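# Put the orange into the foam net sleeve

## Task

Get the orange into the foam net sleeve so that it ends up inside it, without pulling on the net hard enough to tear it (tearing costs score).

## Robot and tools

Robot: two arms, left_arm and right_arm, each with a two-finger gripper. Scene frame: origin at table-top height, midway between the nominal bases, +x out over the table, +z up, left_arm on the +y side (arm names do not match image sides). Calibrated bases: left_arm at (+0.016, +0.362, 0) m, right_arm at (+0.011, -0.329, 0) m, each turned slightly about z. Each arm reports its hand pose, velocities, targets and wrist-camera pose in its own base frame. Fixed cameras and the table use the scene frame. A gripper's fingers point along its +z axis and close along its y axis. end_effector_position is the point between the pads, about 1 cm behind the fingertips. A camera stand sits behind the arms. Loose objects may occasionally be nudged.

Rows: every motion argument uses rows of 14 numbers, each in [-1, 1]. The first 7 are left_arm (dx, dy, dz, rx, ry, rz, opening) and the next 7 are right_arm in the same order. Always send all 14, even when one arm stays still. dx, dy, dz, rx, ry, rz are offsets, not poses. They count from that arm's Hand target as it stood when the action or move began, along that arm's own base axes. 1.0 means 0.6 m for translation or 180 degrees for rotation. rx, ry, rz form a single rotation vector about the Hand target's position. A translation longer than 1.0 is shortened along its line. Opening is absolute: +1 is fully open (0.094 m), -1 is closed. A 0 in the opening slot is itself a command, so resend the current opening to leave a gripper unchanged. Six zeros for an arm means nothing new is asked of it.

execute_actions(actions, cameras): actions is a list of up to 15 rows, one per 1/30 s control step. A shorter list repeats its last row until step 15. All rows in one action count from the same start pose, and a repeated offset moves the arm further again. Images come back only when actions is empty or cameras asks for them. cameras takes names, ["all"] or []; an unknown name invalidates the call.

move(target, speed, blend, opening_speed, grip_force, blocking, cameras): the gripper travels in a straight line toward target. target is one 14-number row, or a list of up to 15 rows, each still counted from the starting Hand targets, not from the previous row. speed is in m/s, 0.002 to 2.9, default 0.25; rotation is capped at twice that value in rad/s. Give one speed or one per target. blend is a corner radius in m for lists; 0 means stop at each point. opening_speed (0.2 or more, per second on the -1..+1 scale) closes the fingers gradually, which is useful on squashable things. grip_force is newtons per pad, 10 to 50, one number or one per arm. It persists, and low values close slowly. blocking=false returns after about 0.5 s while the move continues. Paths do not avoid obstacles or the other arm. The gripper lags and can overshoot speed. Do not route a path near an arm's own base, because the elbow may whip round. Faster moves and targets set deeper past contact hit and press harder. The result adds a move: line with the ending (done, off_target, moving, held, fault) and any limits (paced = clipped pose, held = steps withheld).

wait(seconds, cameras): 0 to 3600 s with no new commands. A running move continues. stop(cameras): brakes the running move. zoom_image(camera, region): region is [x0, y0, x1, y1] in pixels, at most 504x504, on the latest image of cam_high, cam_low, cam_left_wrist or cam_right_wrist. read_manual(section) returns licence texts only. finished_scene(scene) ends the scene irreversibly; scene is 1 or 2. Finish only after the orange stays inside the net with the robot away.

Results: Hand target is the last commanded pose after clipping, and the next offsets start from it. The gripper often rests short of it. Check the real position and tilt after each move and send the missing amount as an offset. The controller limits commanded orientation to 40 degrees from the measured one. grip_measured gives the finger opening on the command scale, reading up to about 2.5 mm wide when empty. Squeeze rises about 1 N per 0.001 below first touch and then jumps to the full limit, so command only slightly below the contact reading on the orange. To release, command well above grip_measured. Tool commands shows current commands. Joint torques may wrap at ±28 N m on joints 1-3. Step readings list end_effector_position at some steps. Cameras: cam_high (fixed, scene frame), cam_left_wrist and cam_right_wrist (896x504), with calibration given and a few cm or degrees of error possible.

Avoid: dropping the orange, knocking anything off the table, leaving things off it, hard hits on fixed or heavy objects, and any contact or gripping between the two arms or their wrist cameras. Do not yank the net. Any arm stop costs. Motors heat when holding loads, stretched out, or pushing on unreachable poses. MOTOR HOT appears at 75 °C, 90 °C folds that arm for good, and 100 °C drops it.

Each tool is called as a command line: name --argument value for each argument, lists and objects as JSON in quotes; but a table of rows of numbers goes row by row, as --pt "numbers of a row", without its own name.

## Session

execute_actions --actions '[]'

Scene clock: 0.00 s.
left_arm: end_effector_position=(+0.2517, -0.2674, +0.0814) grip_measured=-0.987 end_effector_quat_wxyz=(+0.265, +0.089, +0.764, -0.582) | right_arm: end_effector_position=(+0.2617, +0.3377, +0.0855) grip_measured=-0.982 end_effector_quat_wxyz=(-0.629, +0.704, -0.322, -0.070)
Joint positions: left_arm=[-0.483 1.781 0.286 1.24 0.76 -0.849 0.001] | right_arm=[0.701 1.859 0.48 1.144 -0.539 -1.153 0.001]
Joint velocities: within noise
Joint torques (N m): no reading
Heat: left arm: 27 °C; right arm: 24 °C.
Hand target: left_arm +0.2539, -0.2682, +0.0862; +0.273, +0.093, +0.759, -0.584 | right_arm +0.2627, +0.3376, +0.0849; -0.627, +0.705, -0.324, -0.069
Tool commands: left_gripper/opening=-1.0 right_gripper/opening=-1.0

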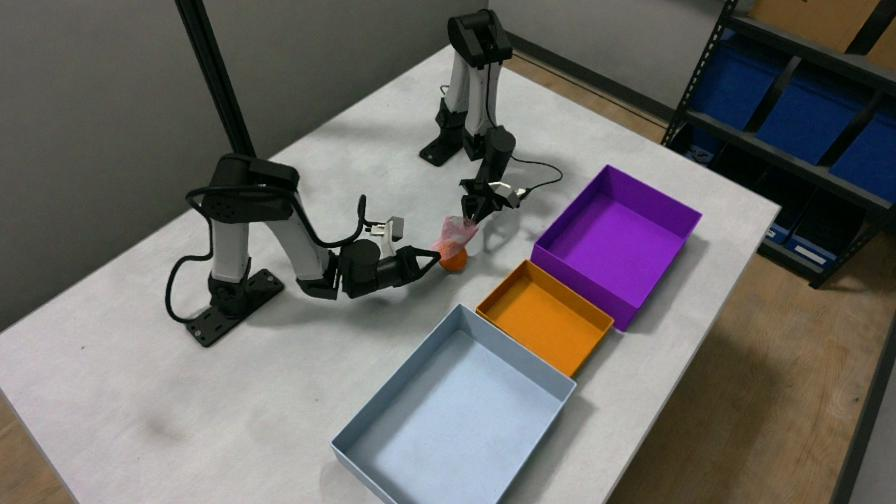

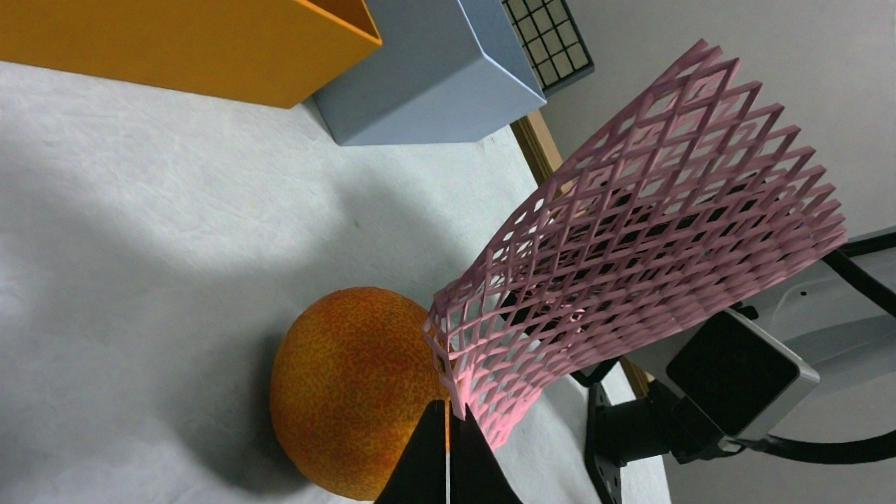

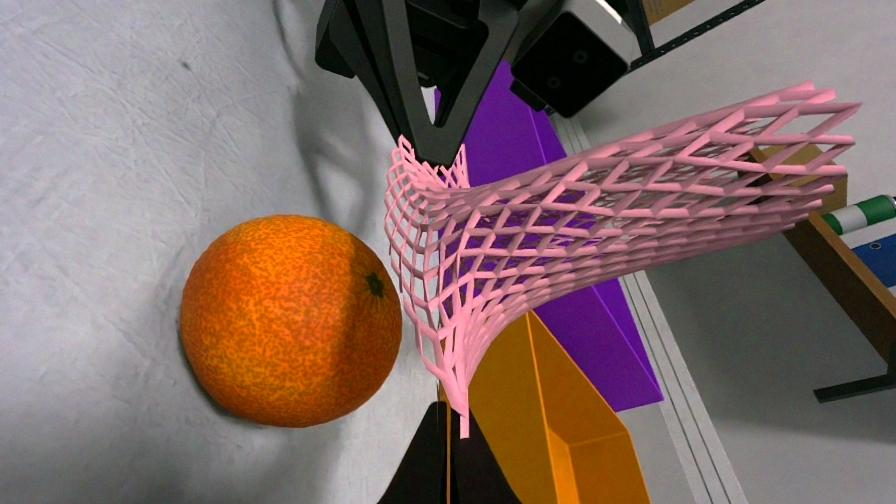

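move --target '[0.003,-0.005,-0.03,0,0,0,-1,0.003,0.005,-0.03,0,0,0,-1]' --speed 0.06 --cameras '["all"]'

Scene clock: 8.37 s.
left_arm: end_effector_position=(+0.2517, -0.2691, +0.0656) grip_measured=-0.987 end_effector_quat_wxyz=(+0.264, +0.091, +0.764, -0.582) | right_arm: end_effector_position=(+0.2628, +0.3387, +0.0706) grip_measured=-0.982 end_effector_quat_wxyz=(-0.629, +0.704, -0.322, -0.070)
Joint positions: left_arm=[-0.487 1.899 0.286 1.358 0.76 -0.849 0.001] | right_arm=[0.701 1.943 0.48 1.23 -0.539 -1.153 0.001]
Joint torques (N m): left_arm=[-0.31 -4.57 3.77 2.15 -0.1 0.08] | right_arm=[0.24 -5.87 4.25 2.03 0.14 0.16]
Heat: left arm: 27 °C; right arm: 27 °C.
Hand target: left_arm +0.2556, -0.2713, +0.0682; +0.273, +0.093, +0.759, -0.584 | right_arm +0.2645, +0.3406, +0.0669; -0.627, +0.705, -0.324, -0.069
Off the commanded pose: left_arm 0.005 m, 1 deg | right_arm 0.005 m, 0 deg.
move: done
cam_left_wrist: T_world_to_cam=[[-0.45442, -0.30317, 0.83761, -0.02014], [-0.88796, 0.229, -0.39885, 0.35318], [-0.07089, -0.92501, -0.37326, -0.11715]] pos_world=[0.29615, -0.19535, 0.11401]
cam_right_wrist: T_world_to_cam=[[0.5407, -0.01537, 0.84108, -0.19706], [0.57188, -0.72654, -0.38091, 0.16293], [0.61693, 0.68695, -0.38405, -0.27771]] pos_world=[0.1847, 0.30612, 0.12115]

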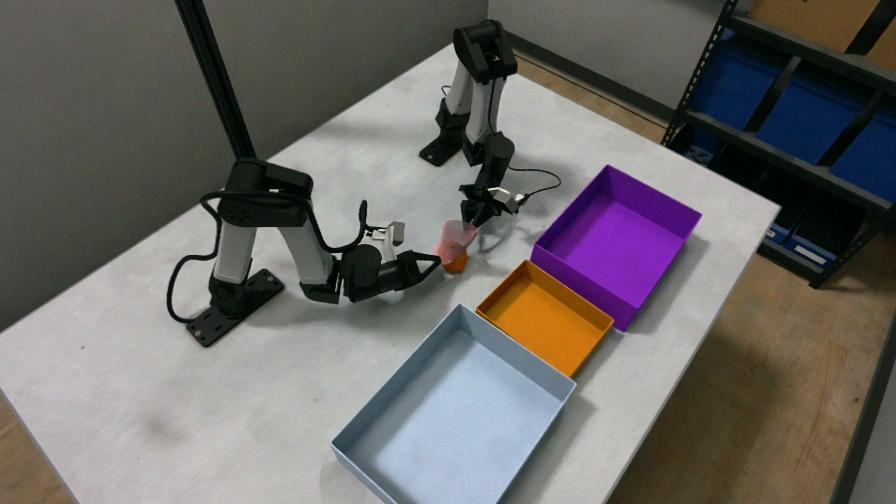

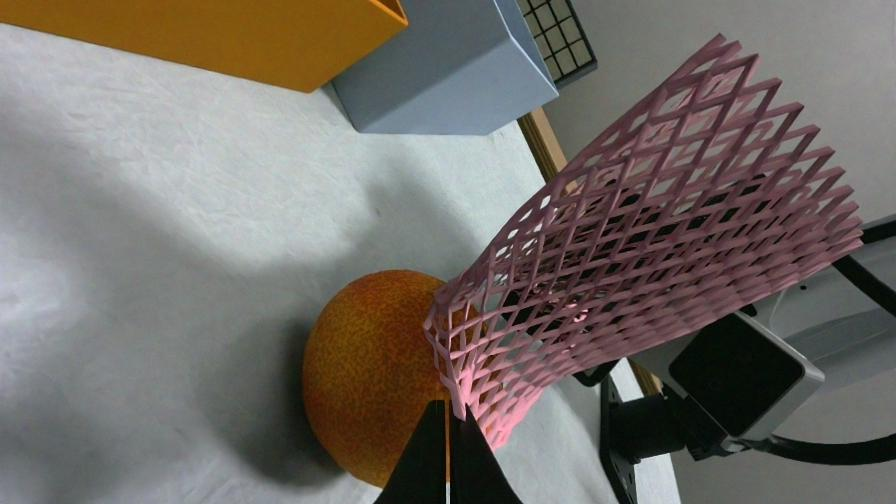

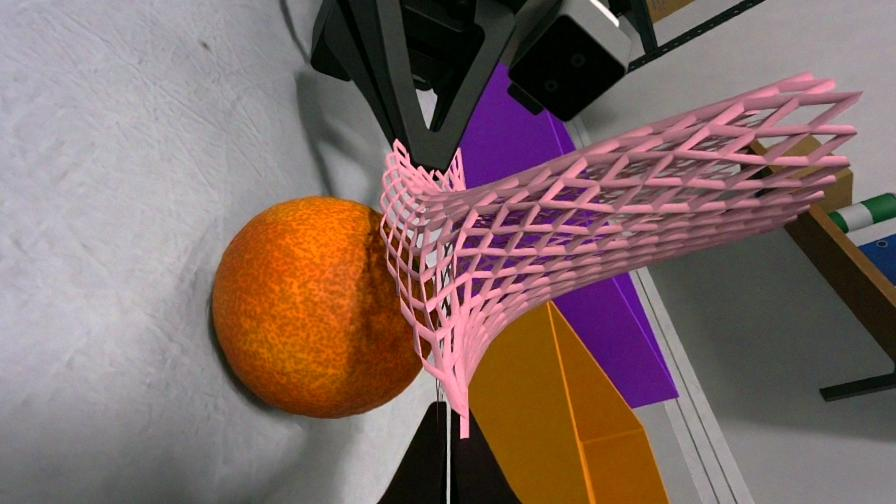

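move --target '[0,0,-0.033,0,0,0,-1,0,0,-0.04,0,0,0,-1]' --speed 0.06 --cameras '["cam_left_wrist","cam_right_wrist"]'

Scene clock: 10.93 s.
left_arm: end_effector_position=(+0.2511, -0.2687, +0.0476) grip_measured=-0.988 end_effector_quat_wxyz=(+0.266, +0.092, +0.762, -0.583) | right_arm: end_effector_position=(+0.2631, +0.3389, +0.0507) grip_measured=-0.982 end_effector_quat_wxyz=(-0.634, +0.701, -0.318, -0.067)
Joint positions: left_arm=[-0.487 2.042 0.286 1.508 0.76 -0.849 0.001] | right_arm=[0.701 2.07 0.48 1.372 -0.539 -1.153 0.001]
Joint torques (N m): left_arm=[-0.31 -4.77 3.45 2.05 -0.1 0.08] | right_arm=[0.23 -6.16 3.93 1.85 0.17 0.11]
Heat: left arm: 28 °C; right arm: 28 °C.
Hand target: left_arm +0.2556, -0.2713, +0.0483; +0.273, +0.093, +0.759, -0.584 | right_arm +0.2645, +0.3406, +0.0429; -0.627, +0.705, -0.324, -0.069
Off the commanded pose: left_arm 0.005 m, 1 deg | right_arm 0.008 m, 1 deg.
move: done
cam_left_wrist: T_world_to_cam=[[-0.45921, -0.30053, 0.83595, -0.00323], [-0.88566, 0.22779, -0.40463, 0.34474], [-0.06882, -0.92617, -0.37077, -0.12454]] pos_world=[0.29526, -0.19485, 0.09602]
cam_right_wrist: T_world_to_cam=[[0.53109, -0.02346, 0.84699, -0.17555], [0.5762, -0.7229, -0.38132, 0.15299], [0.62123, 0.69056, -0.37041, -0.2888]] pos_world=[0.18449, 0.30591, 0.10006]

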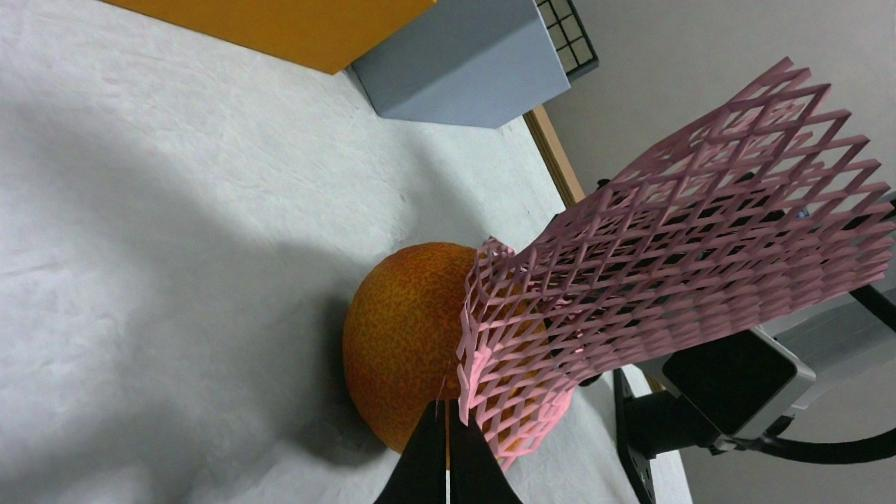

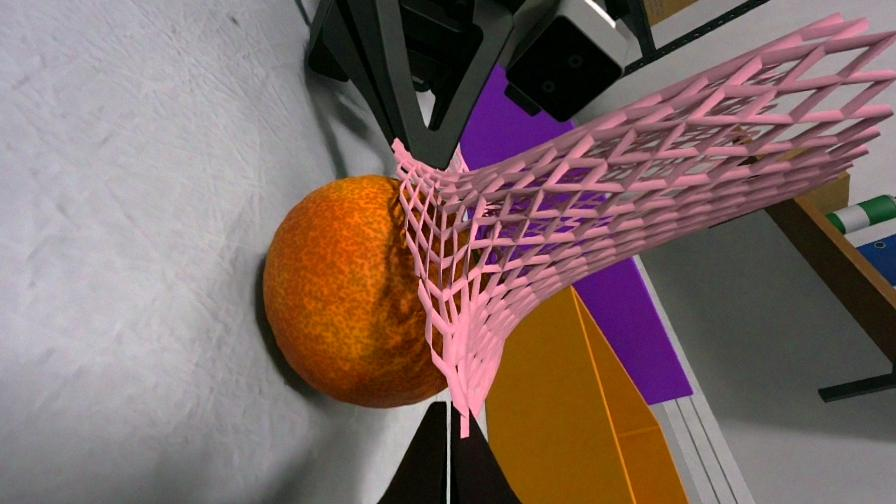

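move --target '[0,-0.007,-0.025,0,0,0,-1,0,0.007,-0.025,0,0,0,-1]' --speed 0.05 --cameras '["cam_left_wrist","cam_right_wrist"]'

Scene clock: 12.33 s.
left_arm: end_effector_position=(+0.2542, -0.2753, +0.0440) grip_measured=-0.988 end_effector_quat_wxyz=(+0.271, +0.101, +0.756, -0.588) | right_arm: end_effector_position=(+0.2646, +0.3447, +0.0442) grip_measured=-0.982 end_effector_quat_wxyz=(+0.645, -0.697, +0.307, +0.064)
Joint positions: left_arm=[-0.5 2.103 0.316 1.562 0.76 -0.849 0.001] | right_arm=[0.709 2.15 0.503 1.46 -0.539 -1.153 0.001]
Joint torques (N m): left_arm=[-0.47 -3.66 2.52 1.91 -0.23 0.19] | right_arm=[0.46 -5.63 3 1.79 0.24 0.17]
Heat: left arm: 29 °C; right arm: 28 °C.
Hand target: left_arm +0.2557, -0.2755, +0.0333; +0.273, +0.093, +0.759, -0.584 | right_arm +0.2644, +0.3449, +0.0278; +0.627, -0.705, +0.324, +0.069
Off the commanded pose: left_arm 0.011 m, 1 deg | right_arm 0.016 m, 3 deg.
joint read past its limit (left arm) — joint 4 (wrist pitch), upper limit.
joint sent to its limit (left arm) — joint 4 (wrist pitch), upper limit. The joint targets still meet the commanded pose.
move: off_target (left_arm, right_arm)
cam_left_wrist: T_world_to_cam=[[-0.47957, -0.28586, 0.82964, 0.00871], [-0.87449, 0.23401, -0.42487, 0.3473], [-0.07269, -0.92926, -0.3622, -0.13194]] pos_world=[0.2983, -0.20139, 0.09255]
cam_right_wrist: T_world_to_cam=[[0.51078, -0.03686, 0.85892, -0.16123], [0.5911, -0.71041, -0.382, 0.14565], [0.62426, 0.70282, -0.34108, -0.30244]] pos_world=[0.18506, 0.31009, 0.09097]

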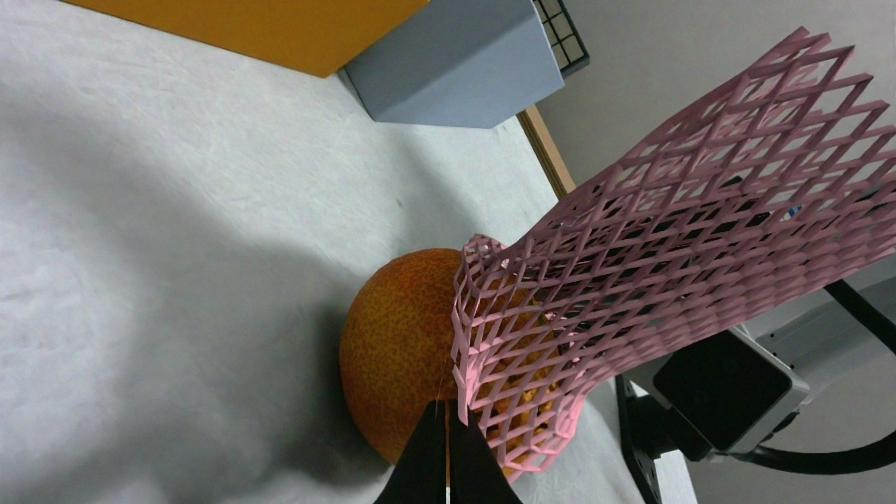

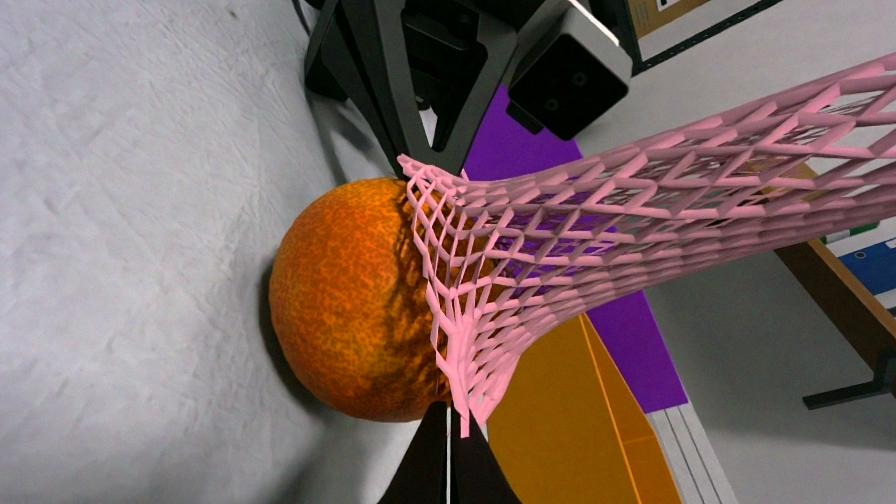

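move --pt "0 0.012 -0.005 0 0 0 -1 0 -0.012 0 0 0 0 -1" --pt "0 0.012 -0.03 0 0 0 -1 0 -0.012 -0.025 0 0 0 -1" --speed 0.05 --cameras '["cam_left_wrist","cam_right_wrist"]'

Scene clock: 14.10 s.
left_arm: end_effector_position=(+0.2499, -0.2760, +0.0441) grip_measured=-0.988 end_effector_quat_wxyz=(+0.261, +0.126, +0.748, -0.597) | right_arm: end_effector_position=(+0.2658, +0.3448, +0.0449) grip_measured=-0.982 end_effector_quat_wxyz=(+0.655, -0.692, +0.298, +0.062)
Joint positions: left_arm=[-0.483 2.117 0.329 1.563 0.83 -0.823 0.001] | right_arm=[0.704 2.18 0.508 1.512 -0.548 -1.153 0.001]
Joint torques (N m): left_arm=[0.66 -0.05 1.47 1.88 -0.61 0.4] | right_arm=[-0.77 -2.13 1.47 2 0.15 0.1]
Heat: left arm: 29 °C; right arm: 28 °C.
Hand target: left_arm +0.2556, -0.2682, +0.0153; +0.273, +0.093, +0.759, -0.584 | right_arm +0.2644, +0.3377, +0.0128; +0.627, -0.705, +0.325, +0.069
Off the commanded pose: left_arm 0.030 m, 4 deg | right_arm 0.033 m, 5 deg.
joint read past its limit (left arm) — joint 4 (wrist pitch), upper limit.
joint sent to its limit (left arm) — joint 4 (wrist pitch), upper limit. The joint targets are off in orientation, not in position.
move: off_target (left_arm, right_arm)
cam_left_wrist: T_world_to_cam=[[-0.50847, -0.25273, 0.82315, 0.02307], [-0.85297, 0.27874, -0.44131, 0.35149], [-0.11791, -0.92652, -0.3573, -0.12106]] pos_world=[0.29726, -0.2043, 0.09287]
cam_right_wrist: T_world_to_cam=[[0.49405, -0.05092, 0.86794, -0.15351], [0.60151, -0.70079, -0.3835, 0.13927], [0.62777, 0.71155, -0.3156, -0.30819]] pos_world=[0.18554, 0.30907, 0.08939]

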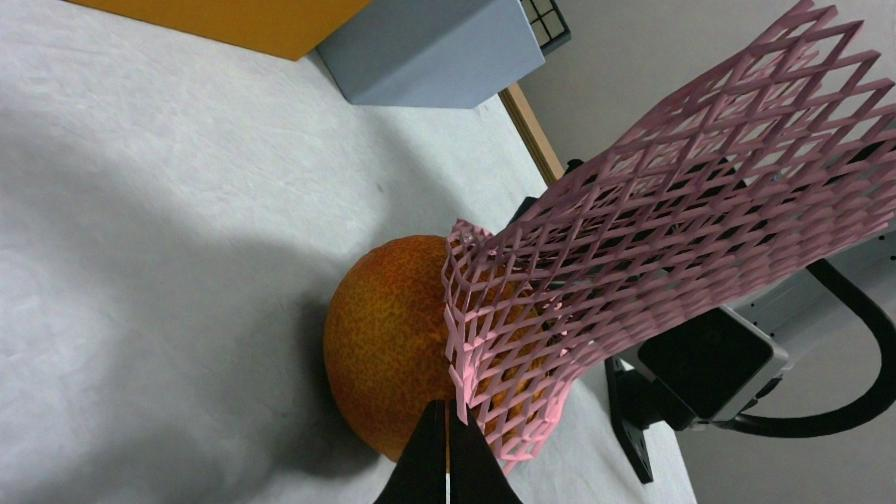

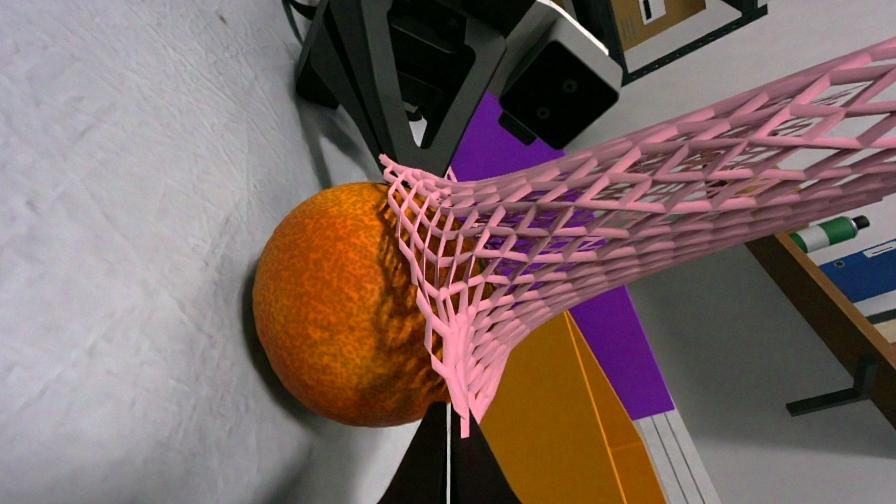

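move --pt "0 0 0.066 0 0 0 -1 0 0 0.064 0 0 0 -1" --pt "0 0.006 0.066 0 0 0 -1 0 -0.006 0.064 0 0 0 -1" --speed 0.06 --cameras '["cam_left_wrist","cam_right_wrist"]'

Scene clock: 16.70 s.
left_arm: end_effector_position=(+0.2549, -0.2701, +0.0535) grip_measured=-0.988 end_effector_quat_wxyz=(+0.271, +0.103, +0.756, -0.587) | right_arm: end_effector_position=(+0.2644, +0.3396, +0.0541) grip_measured=-0.982 end_effector_quat_wxyz=(-0.635, +0.701, -0.316, -0.069)
Joint positions: left_arm=[-0.478 2.03 0.304 1.495 0.783 -0.839 0.001] | right_arm=[0.697 2.057 0.486 1.354 -0.548 -1.153 0.001]
Joint torques (N m): left_arm=[0.87 -8.17 1.02 1.83 -0.08 0.04] | right_arm=[-1.09 -9.26 1.72 1.73 0.05 0.11]
Heat: left arm: 30 °C; right arm: 28 °C.
Hand target: left_arm +0.2556, -0.2647, +0.0549; +0.273, +0.093, +0.759, -0.584 | right_arm +0.2644, +0.3340, +0.0512; -0.627, +0.705, -0.325, -0.069
Off the commanded pose: left_arm 0.006 m, 1 deg | right_arm 0.006 m, 1 deg.
move: done
cam_left_wrist: T_world_to_cam=[[-0.48161, -0.28601, 0.8284, 0.00329], [-0.87328, 0.23611, -0.42618, 0.35108], [-0.07371, -0.92868, -0.36348, -0.12312]] pos_world=[0.2991, -0.19629, 0.10215]
cam_right_wrist: T_world_to_cam=[[0.53104, -0.02326, 0.84703, -0.17914], [0.57967, -0.71914, -0.38316, 0.15199], [0.61805, 0.69447, -0.36841, -0.28939]] pos_world=[0.18589, 0.30611, 0.10336]

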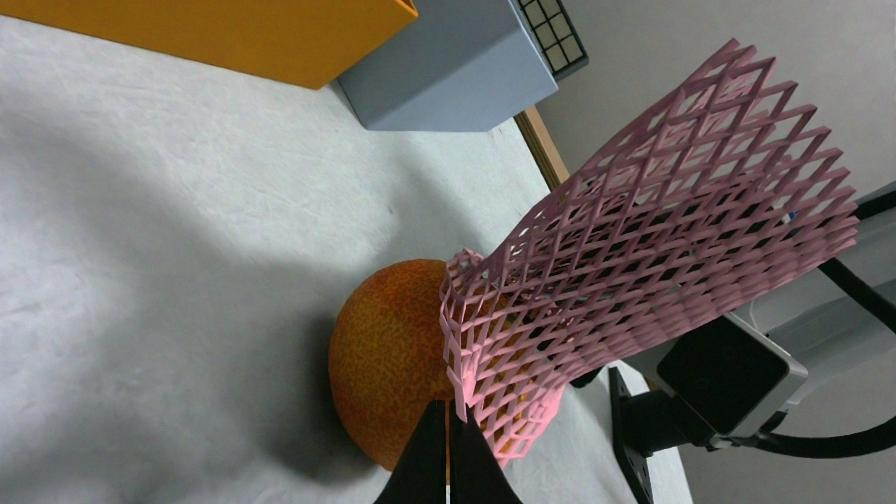

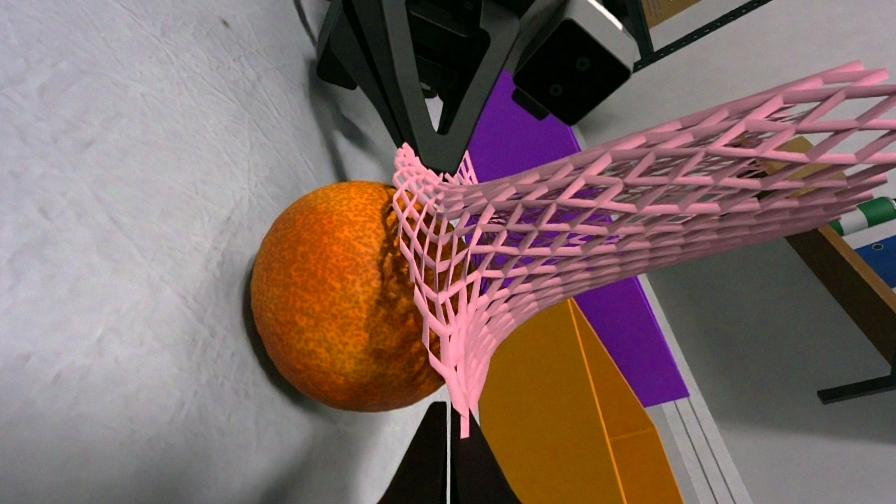

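move --pt "0.003 0.002 -0.005 0.063 0.02 0 -1 -0.006 -0.004 -0.005 -0.062 0.02 0 -1" --pt "0.003 0.003 -0.03 0.063 0.02 0 -1 -0.006 -0.007 -0.027 -0.062 0.02 0 -1" --speed 0.04 --cameras '["cam_left_wrist","cam_right_wrist"]'

Scene clock: 22.03 s.
left_arm: end_effector_position=(+0.2521, -0.2646, +0.0418) grip_measured=-0.988 end_effector_quat_wxyz=(+0.230, +0.105, +0.816, -0.520) | right_arm: end_effector_position=(+0.2591, +0.3354, +0.0509) grip_measured=-0.982 end_effector_quat_wxyz=(-0.564, +0.753, -0.333, -0.066)
Joint positions: left_arm=[-0.485 1.77 0.348 0.924 0.733 -0.677 0.001] | right_arm=[0.706 1.855 0.521 0.912 -0.524 -1.259 0.001]
Joint torques (N m): left_arm=[0.02 -4.15 4.11 1.9 -0.22 0.22] | right_arm=[-0.38 -5.3 3.84 1.76 0.26 0.07]
Heat: left arm: 30 °C; right arm: 28 °C.
Hand target: left_arm +0.2574, -0.2629, +0.0369; +0.238, +0.101, +0.821, -0.508 | right_arm +0.2608, +0.3299, +0.0350; -0.545, +0.760, -0.349, -0.059
Off the commanded pose: left_arm 0.007 m, 2 deg | right_arm 0.017 m, 3 deg.
move: off_target (right_arm)
cam_left_wrist: T_world_to_cam=[[-0.41894, -0.43475, 0.79717, -0.0406], [-0.90112, 0.30706, -0.30611, 0.36318], [-0.1117, -0.84659, -0.5204, -0.08467]] pos_world=[0.3008, -0.20085, 0.09948]
cam_right_wrist: T_world_to_cam=[[0.57578, 0.12583, 0.80786, -0.2332], [0.57257, -0.7674, -0.28856, 0.16393], [0.58364, 0.6287, -0.5139, -0.24602]] pos_world=[0.184, 0.30981, 0.10927]

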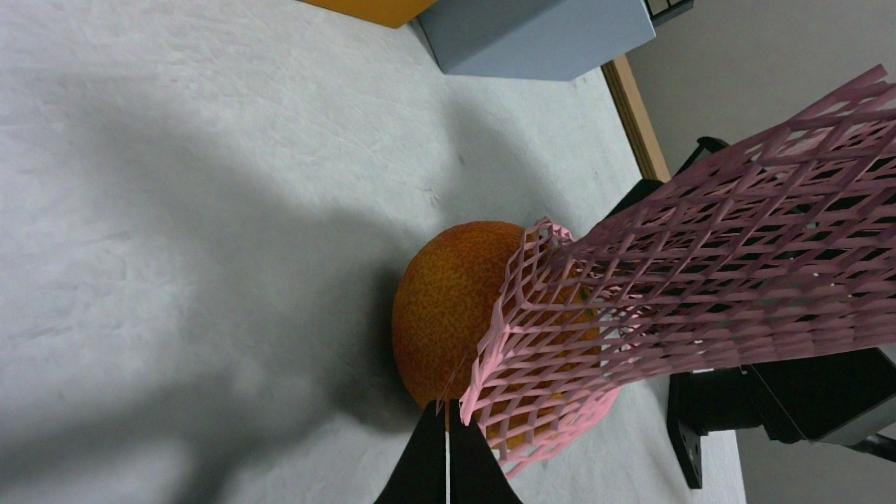

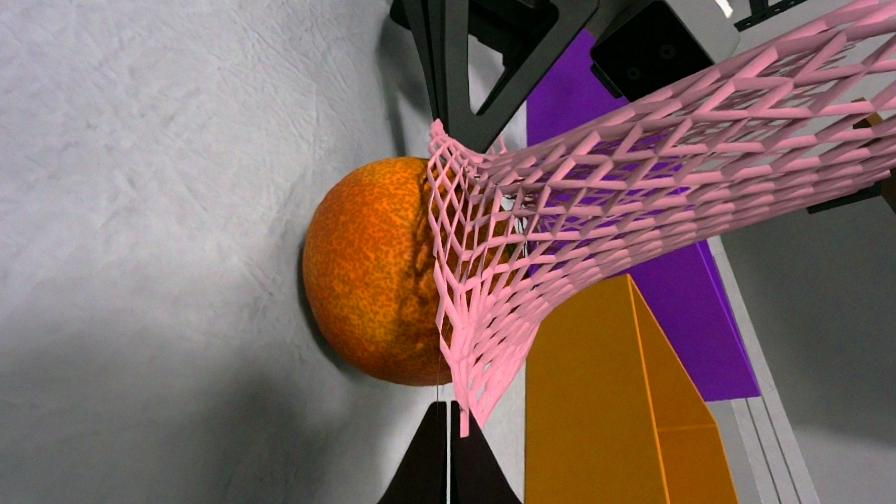

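move --target '[0,0.002,-0.018,0,0,0,-1,0,0,-0.025,0,0,0,-1]' --speed 0.04 --cameras '["cam_left_wrist","cam_right_wrist"]'

Scene clock: 23.27 s.
left_arm: end_effector_position=(+0.2544, -0.2658, +0.0344) grip_measured=-0.988 end_effector_quat_wxyz=(+0.235, +0.109, +0.813, -0.521) | right_arm: end_effector_position=(+0.2618, +0.3377, +0.0419) grip_measured=-0.982 end_effector_quat_wxyz=(-0.572, +0.749, -0.327, -0.062)
Joint positions: left_arm=[-0.485 1.836 0.348 1.003 0.733 -0.675 0.001] | right_arm=[0.706 1.926 0.521 1.005 -0.524 -1.26 0.001]
Joint torques (N m): left_arm=[0.36 -4.29 3.22 1.82 -0.19 0.22] | right_arm=[-0.53 -5.27 2.81 1.67 0.25 0.06]
Heat: left arm: 31 °C; right arm: 28 °C.
Hand target: left_arm +0.2574, -0.2617, +0.0261; +0.238, +0.101, +0.821, -0.508 | right_arm +0.2608, +0.3299, +0.0201; -0.545, +0.760, -0.349, -0.059
Off the commanded pose: left_arm 0.010 m, 2 deg | right_arm 0.023 m, 4 deg.
move: off_target (right_arm)
cam_left_wrist: T_world_to_cam=[[-0.43057, -0.42999, 0.79355, -0.03003], [-0.89641, 0.30618, -0.32048, 0.36245], [-0.10516, -0.84933, -0.51728, -0.09181]] pos_world=[0.30232, -0.20186, 0.0925]
cam_right_wrist: T_world_to_cam=[[0.56122, 0.11457, 0.8197, -0.22069], [0.57803, -0.76309, -0.2891, 0.15872], [0.59238, 0.63606, -0.49448, -0.25926]] pos_world=[0.18569, 0.3113, 0.09858]

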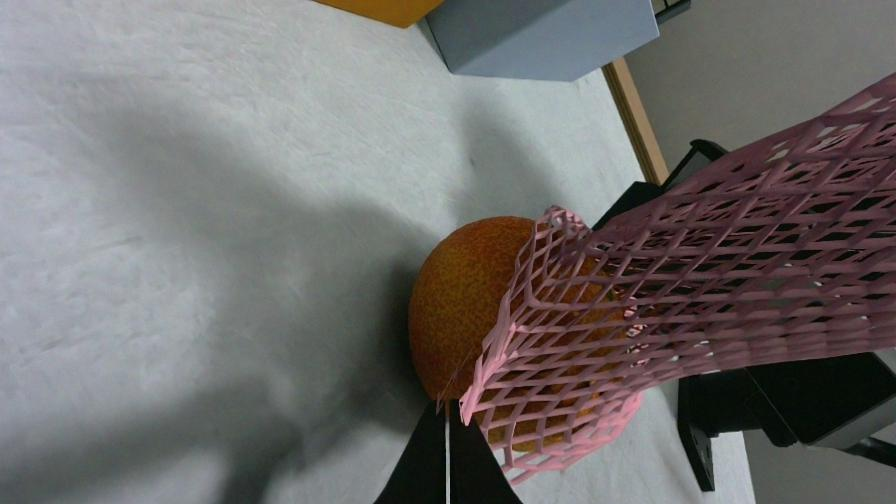

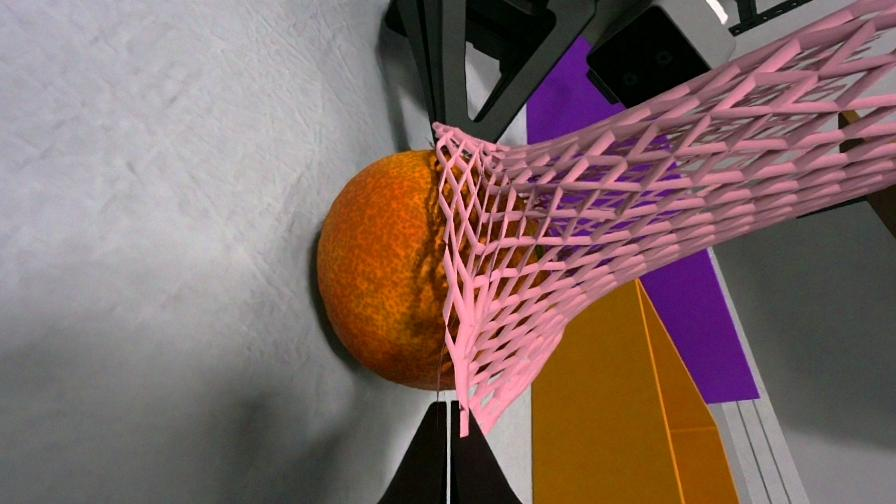

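move --pt "0.009 0 -0.012 0 0 0 -1 0.008 -0.003 -0.018 0 0 0 -1" --pt "0.009 0 -0.022 0 0 0 -1 0.008 -0.003 -0.03 0 0 0 -1" --speed 0.04 --cameras '["cam_left_wrist","cam_right_wrist"]'

Scene clock: 25.07 s.
left_arm: end_effector_position=(+0.2582, -0.2695, +0.0316) grip_measured=-0.988 end_effector_quat_wxyz=(+0.249, +0.121, +0.801, -0.530) | right_arm: end_effector_position=(+0.2664, +0.3382, +0.0323) grip_measured=-0.982 end_effector_quat_wxyz=(-0.584, +0.744, -0.320, -0.053)
Joint positions: left_arm=[-0.485 1.914 0.354 1.119 0.746 -0.671 0.001] | right_arm=[0.7 2.01 0.521 1.121 -0.524 -1.266 0.001]
Joint torques (N m): left_arm=[1.17 -3.6 3.45 1.47 -0.23 0.24] | right_arm=[-1.21 -4.79 2.61 1.37 0.21 0.05]
Heat: left arm: 31 °C; right arm: 28 °C.
Hand target: left_arm +0.2628, -0.2616, +0.0129; +0.238, +0.101, +0.821, -0.509 | right_arm +0.2657, +0.3280, +0.0021; -0.545, +0.760, -0.349, -0.059
Off the commanded pose: left_arm 0.021 m, 4 deg | right_arm 0.032 m, 6 deg.
move: off_target (left_arm, right_arm)
cam_left_wrist: T_world_to_cam=[[-0.46671, -0.40539, 0.78603, -0.01149], [-0.87923, 0.30867, -0.36286, 0.3636], [-0.09552, -0.86045, -0.50049, -0.10195]] pos_world=[0.30458, -0.20461, 0.08994]
cam_right_wrist: T_world_to_cam=[[0.53706, 0.09686, 0.83797, -0.20372], [0.58344, -0.76011, -0.28607, 0.15113], [0.60923, 0.64254, -0.46473, -0.27468]] pos_world=[0.18858, 0.3111, 0.08629]

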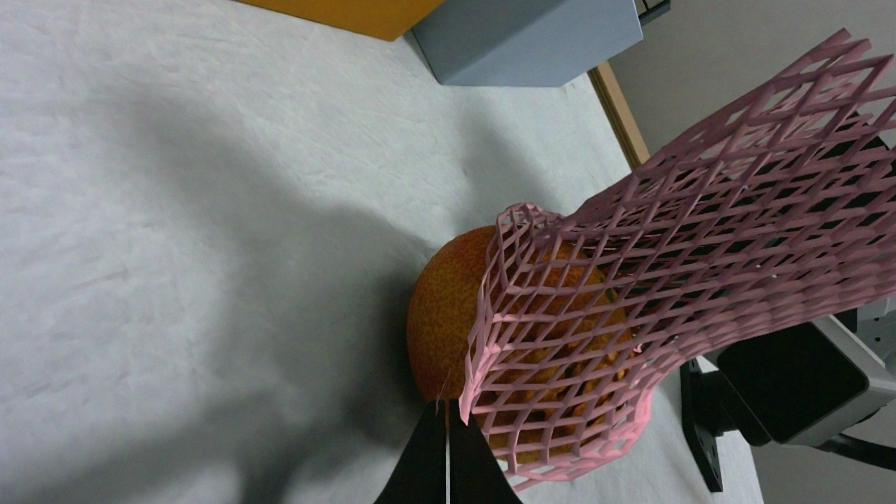

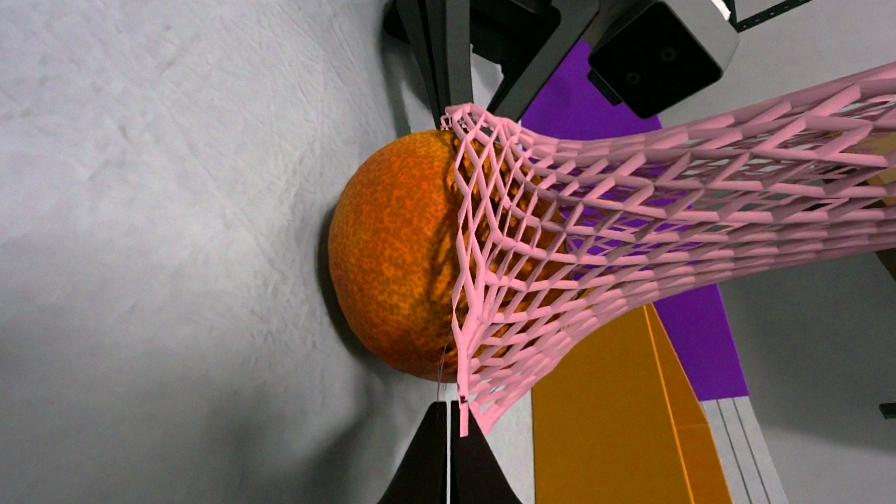

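move --pt "0.003 0.004 -0.022 0 0 0 -1 0.002 -0.002 -0.02 0 0 0 -1" --speed 0.04 --cameras '["cam_left_wrist","cam_right_wrist"]'

Scene clock: 26.50 s.
left_arm: end_effector_position=(+0.2616, -0.2703, +0.0354) grip_measured=-0.988 end_effector_quat_wxyz=(+0.269, +0.136, +0.782, -0.545) | right_arm: end_effector_position=(+0.2707, +0.3393, +0.0346) grip_measured=-0.982 end_effector_quat_wxyz=(-0.603, +0.734, -0.308, -0.042)
Joint positions: left_arm=[-0.471 1.978 0.354 1.249 0.777 -0.67 0.001] | right_arm=[0.695 2.055 0.521 1.218 -0.527 -1.266 0.001]
Joint torques (N m): left_arm=[1.16 -2.73 2.69 0.99 -0.45 0.33] | right_arm=[-1.37 -4.14 2.09 0.92 0.17 0.03]
Heat: left arm: 30 °C; right arm: 28 °C.
Hand target: left_arm +0.2646, -0.2592, -0.0003; +0.238, +0.101, +0.821, -0.508 | right_arm +0.2668, +0.3269, -0.0099; -0.545, +0.760, -0.349, -0.059
Off the commanded pose: left_arm 0.037 m, 8 deg | right_arm 0.046 m, 9 deg.
move: off_target (left_arm, right_arm)
cam_left_wrist: T_world_to_cam=[[-0.51394, -0.36596, 0.77585, 0.01011], [-0.8538, 0.30573, -0.42137, 0.36282], [-0.08299, -0.87898, -0.46958, -0.10975]] pos_world=[0.30586, -0.20369, 0.09351]
cam_right_wrist: T_world_to_cam=[[0.50394, 0.0664, 0.86118, -0.1895], [0.59233, -0.75223, -0.28862, 0.14516], [0.62864, 0.65555, -0.41841, -0.28816]] pos_world=[0.19066, 0.31068, 0.08452]

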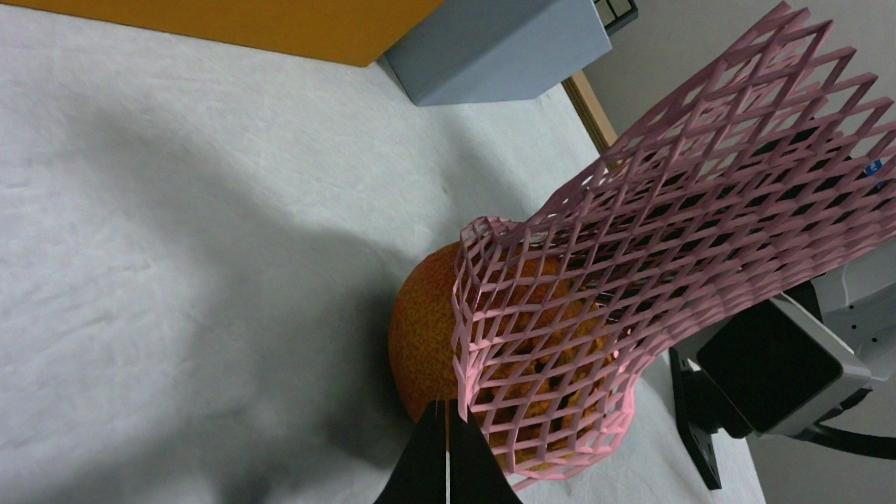

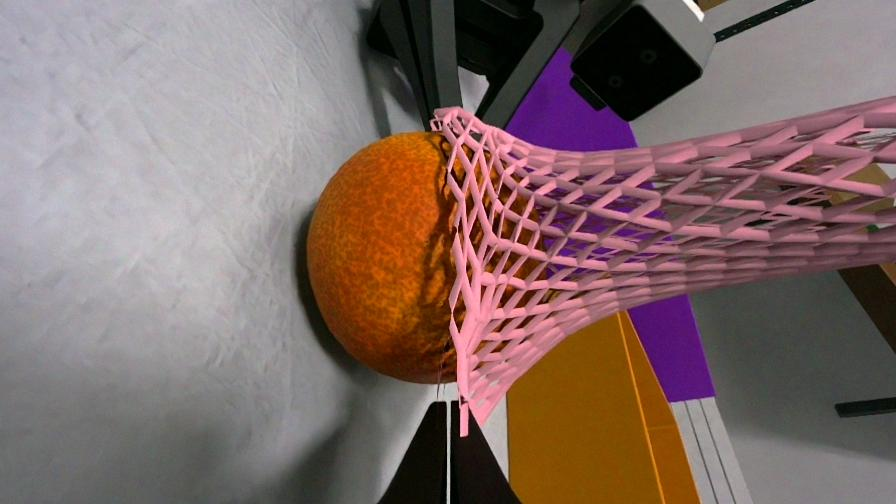

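move --pt "0 0.004 0.0 0.085 0.028 0 -1 -0.006 -0.004 0.0 -0.085 0.028 0 -1" --speed 0.08 --cameras '["cam_left_wrist","cam_right_wrist"]'

Scene clock: 30.00 s.
left_arm: end_effector_position=(+0.2600, -0.2651, +0.0090) grip_measured=-0.988 end_effector_quat_wxyz=(+0.185, +0.121, +0.874, -0.432) | right_arm: end_effector_position=(+0.2646, +0.3389, +0.0125) grip_measured=-0.983 end_effector_quat_wxyz=(-0.471, +0.808, -0.349, -0.056)
Joint positions: left_arm=[-0.516 1.763 0.498 0.504 0.628 -0.519 0.001] | right_arm=[0.73 1.888 0.657 0.574 -0.453 -1.37 0.001]
Joint torques (N m): left_arm=[0.03 -6.64 5 1.13 -0.56 0.26] | right_arm=[-0.21 -7.61 4.37 0.75 0.54 -0.03]
Heat: left arm: 30 °C; right arm: 28 °C.
Hand target: left_arm +0.2646, -0.2569, -0.0002; +0.186, +0.110, +0.891, -0.399 | right_arm +0.2632, +0.3244, -0.0100; -0.423, +0.822, -0.378, -0.046
Off the commanded pose: left_arm 0.013 m, 4 deg | right_arm 0.027 m, 7 deg.
move: off_target (left_arm, right_arm)
cam_left_wrist: T_world_to_cam=[[-0.37937, -0.59365, 0.70969, -0.06315], [-0.91035, 0.37656, -0.17164, 0.38002], [-0.16534, -0.71118, -0.68329, -0.04994]] pos_world=[0.31374, -0.2161, 0.07592]
cam_right_wrist: T_world_to_cam=[[0.61791, 0.29666, 0.72813, -0.27388], [0.5698, -0.80709, -0.15472, 0.16493], [0.54177, 0.51049, -0.66775, -0.2181]] pos_world=[0.19341, 0.3257, 0.0793]

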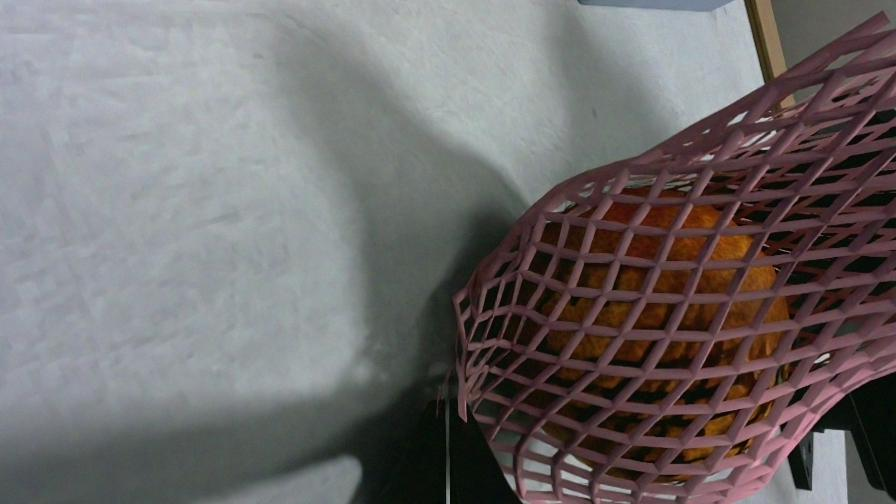

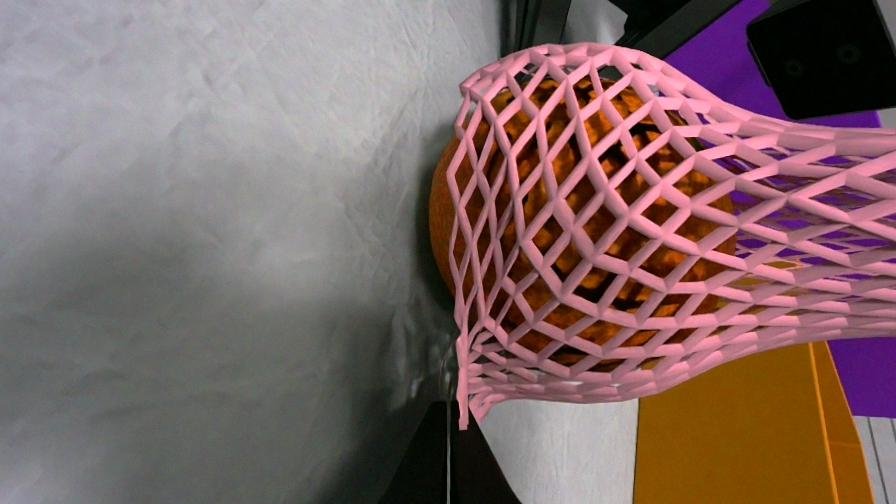

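move --pt "-0.004 -0.003 0.027 0 0 0 -1 0.002 0.01 0.046 0 0 0 -1" --pt "-0.004 -0.003 0.027 0 0 0 -0.7 0.002 0.01 0.046 0 0 0 -0.7" --speed 0.06 --opening_speed 0.4 --cameras '["cam_left_wrist","cam_right_wrist"]'

Scene clock: 32.60 s.
left_arm: end_effector_position=(+0.2557, -0.2587, +0.0121) grip_measured=-0.702 end_effector_quat_wxyz=(+0.177, +0.110, +0.889, -0.408) | right_arm: end_effector_position=(+0.2605, +0.3313, +0.0147) grip_measured=-0.702 end_effector_quat_wxyz=(-0.427, +0.822, -0.373, -0.056)
Joint positions: left_arm=[-0.526 1.692 0.506 0.378 0.58 -0.518 0.014] | right_arm=[0.74 1.819 0.698 0.366 -0.407 -1.371 0.014]
Joint torques (N m): left_arm=[-0.14 -6.68 6.02 1.44 -0.14 0.14] | right_arm=[0.16 -8.79 6.13 1.43 0.23 0.12]
Heat: left arm: 30 °C; right arm: 27 °C.
Hand target: left_arm +0.2622, -0.2586, +0.0158; +0.186, +0.109, +0.891, -0.398 | right_arm +0.2644, +0.3304, +0.0176; -0.423, +0.822, -0.377, -0.046
Off the commanded pose: left_arm 0.008 m, 2 deg | right_arm 0.005 m, 1 deg.
move: done; target 2's new opening was sent with right_arm's hand 0.007 m and 3 deg from that target
cam_left_wrist: T_world_to_cam=[[-0.3478, -0.63989, 0.68526, -0.0828], [-0.92284, 0.3627, -0.1297, 0.37326], [-0.16555, -0.67749, -0.71666, -0.03489]] pos_world=[0.30988, -0.212, 0.08015]
cam_right_wrist: T_world_to_cam=[[0.66166, 0.34228, 0.66711, -0.29631], [0.54314, -0.83217, -0.11174, 0.17611], [0.51691, 0.43627, -0.73653, -0.17847]] pos_world=[0.19266, 0.32583, 0.0859]

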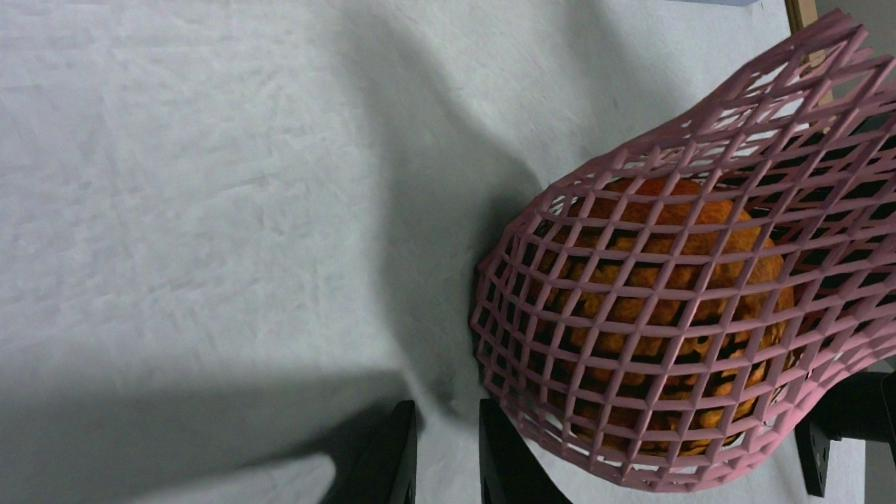

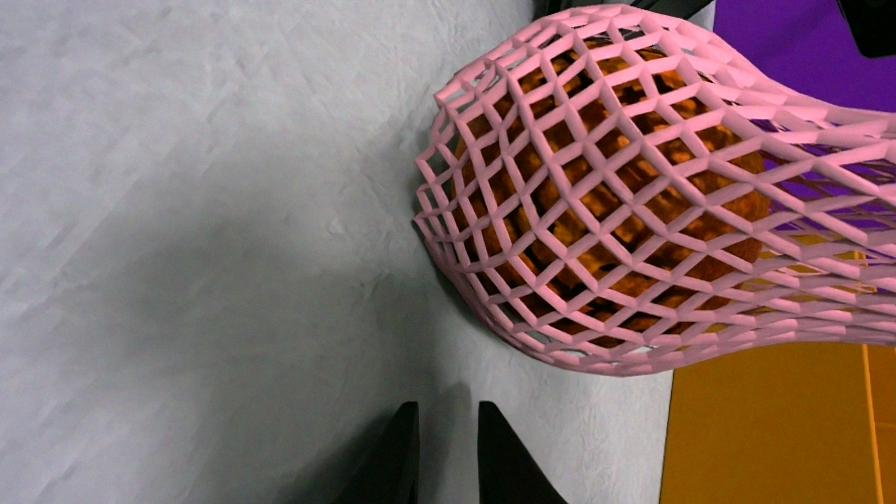

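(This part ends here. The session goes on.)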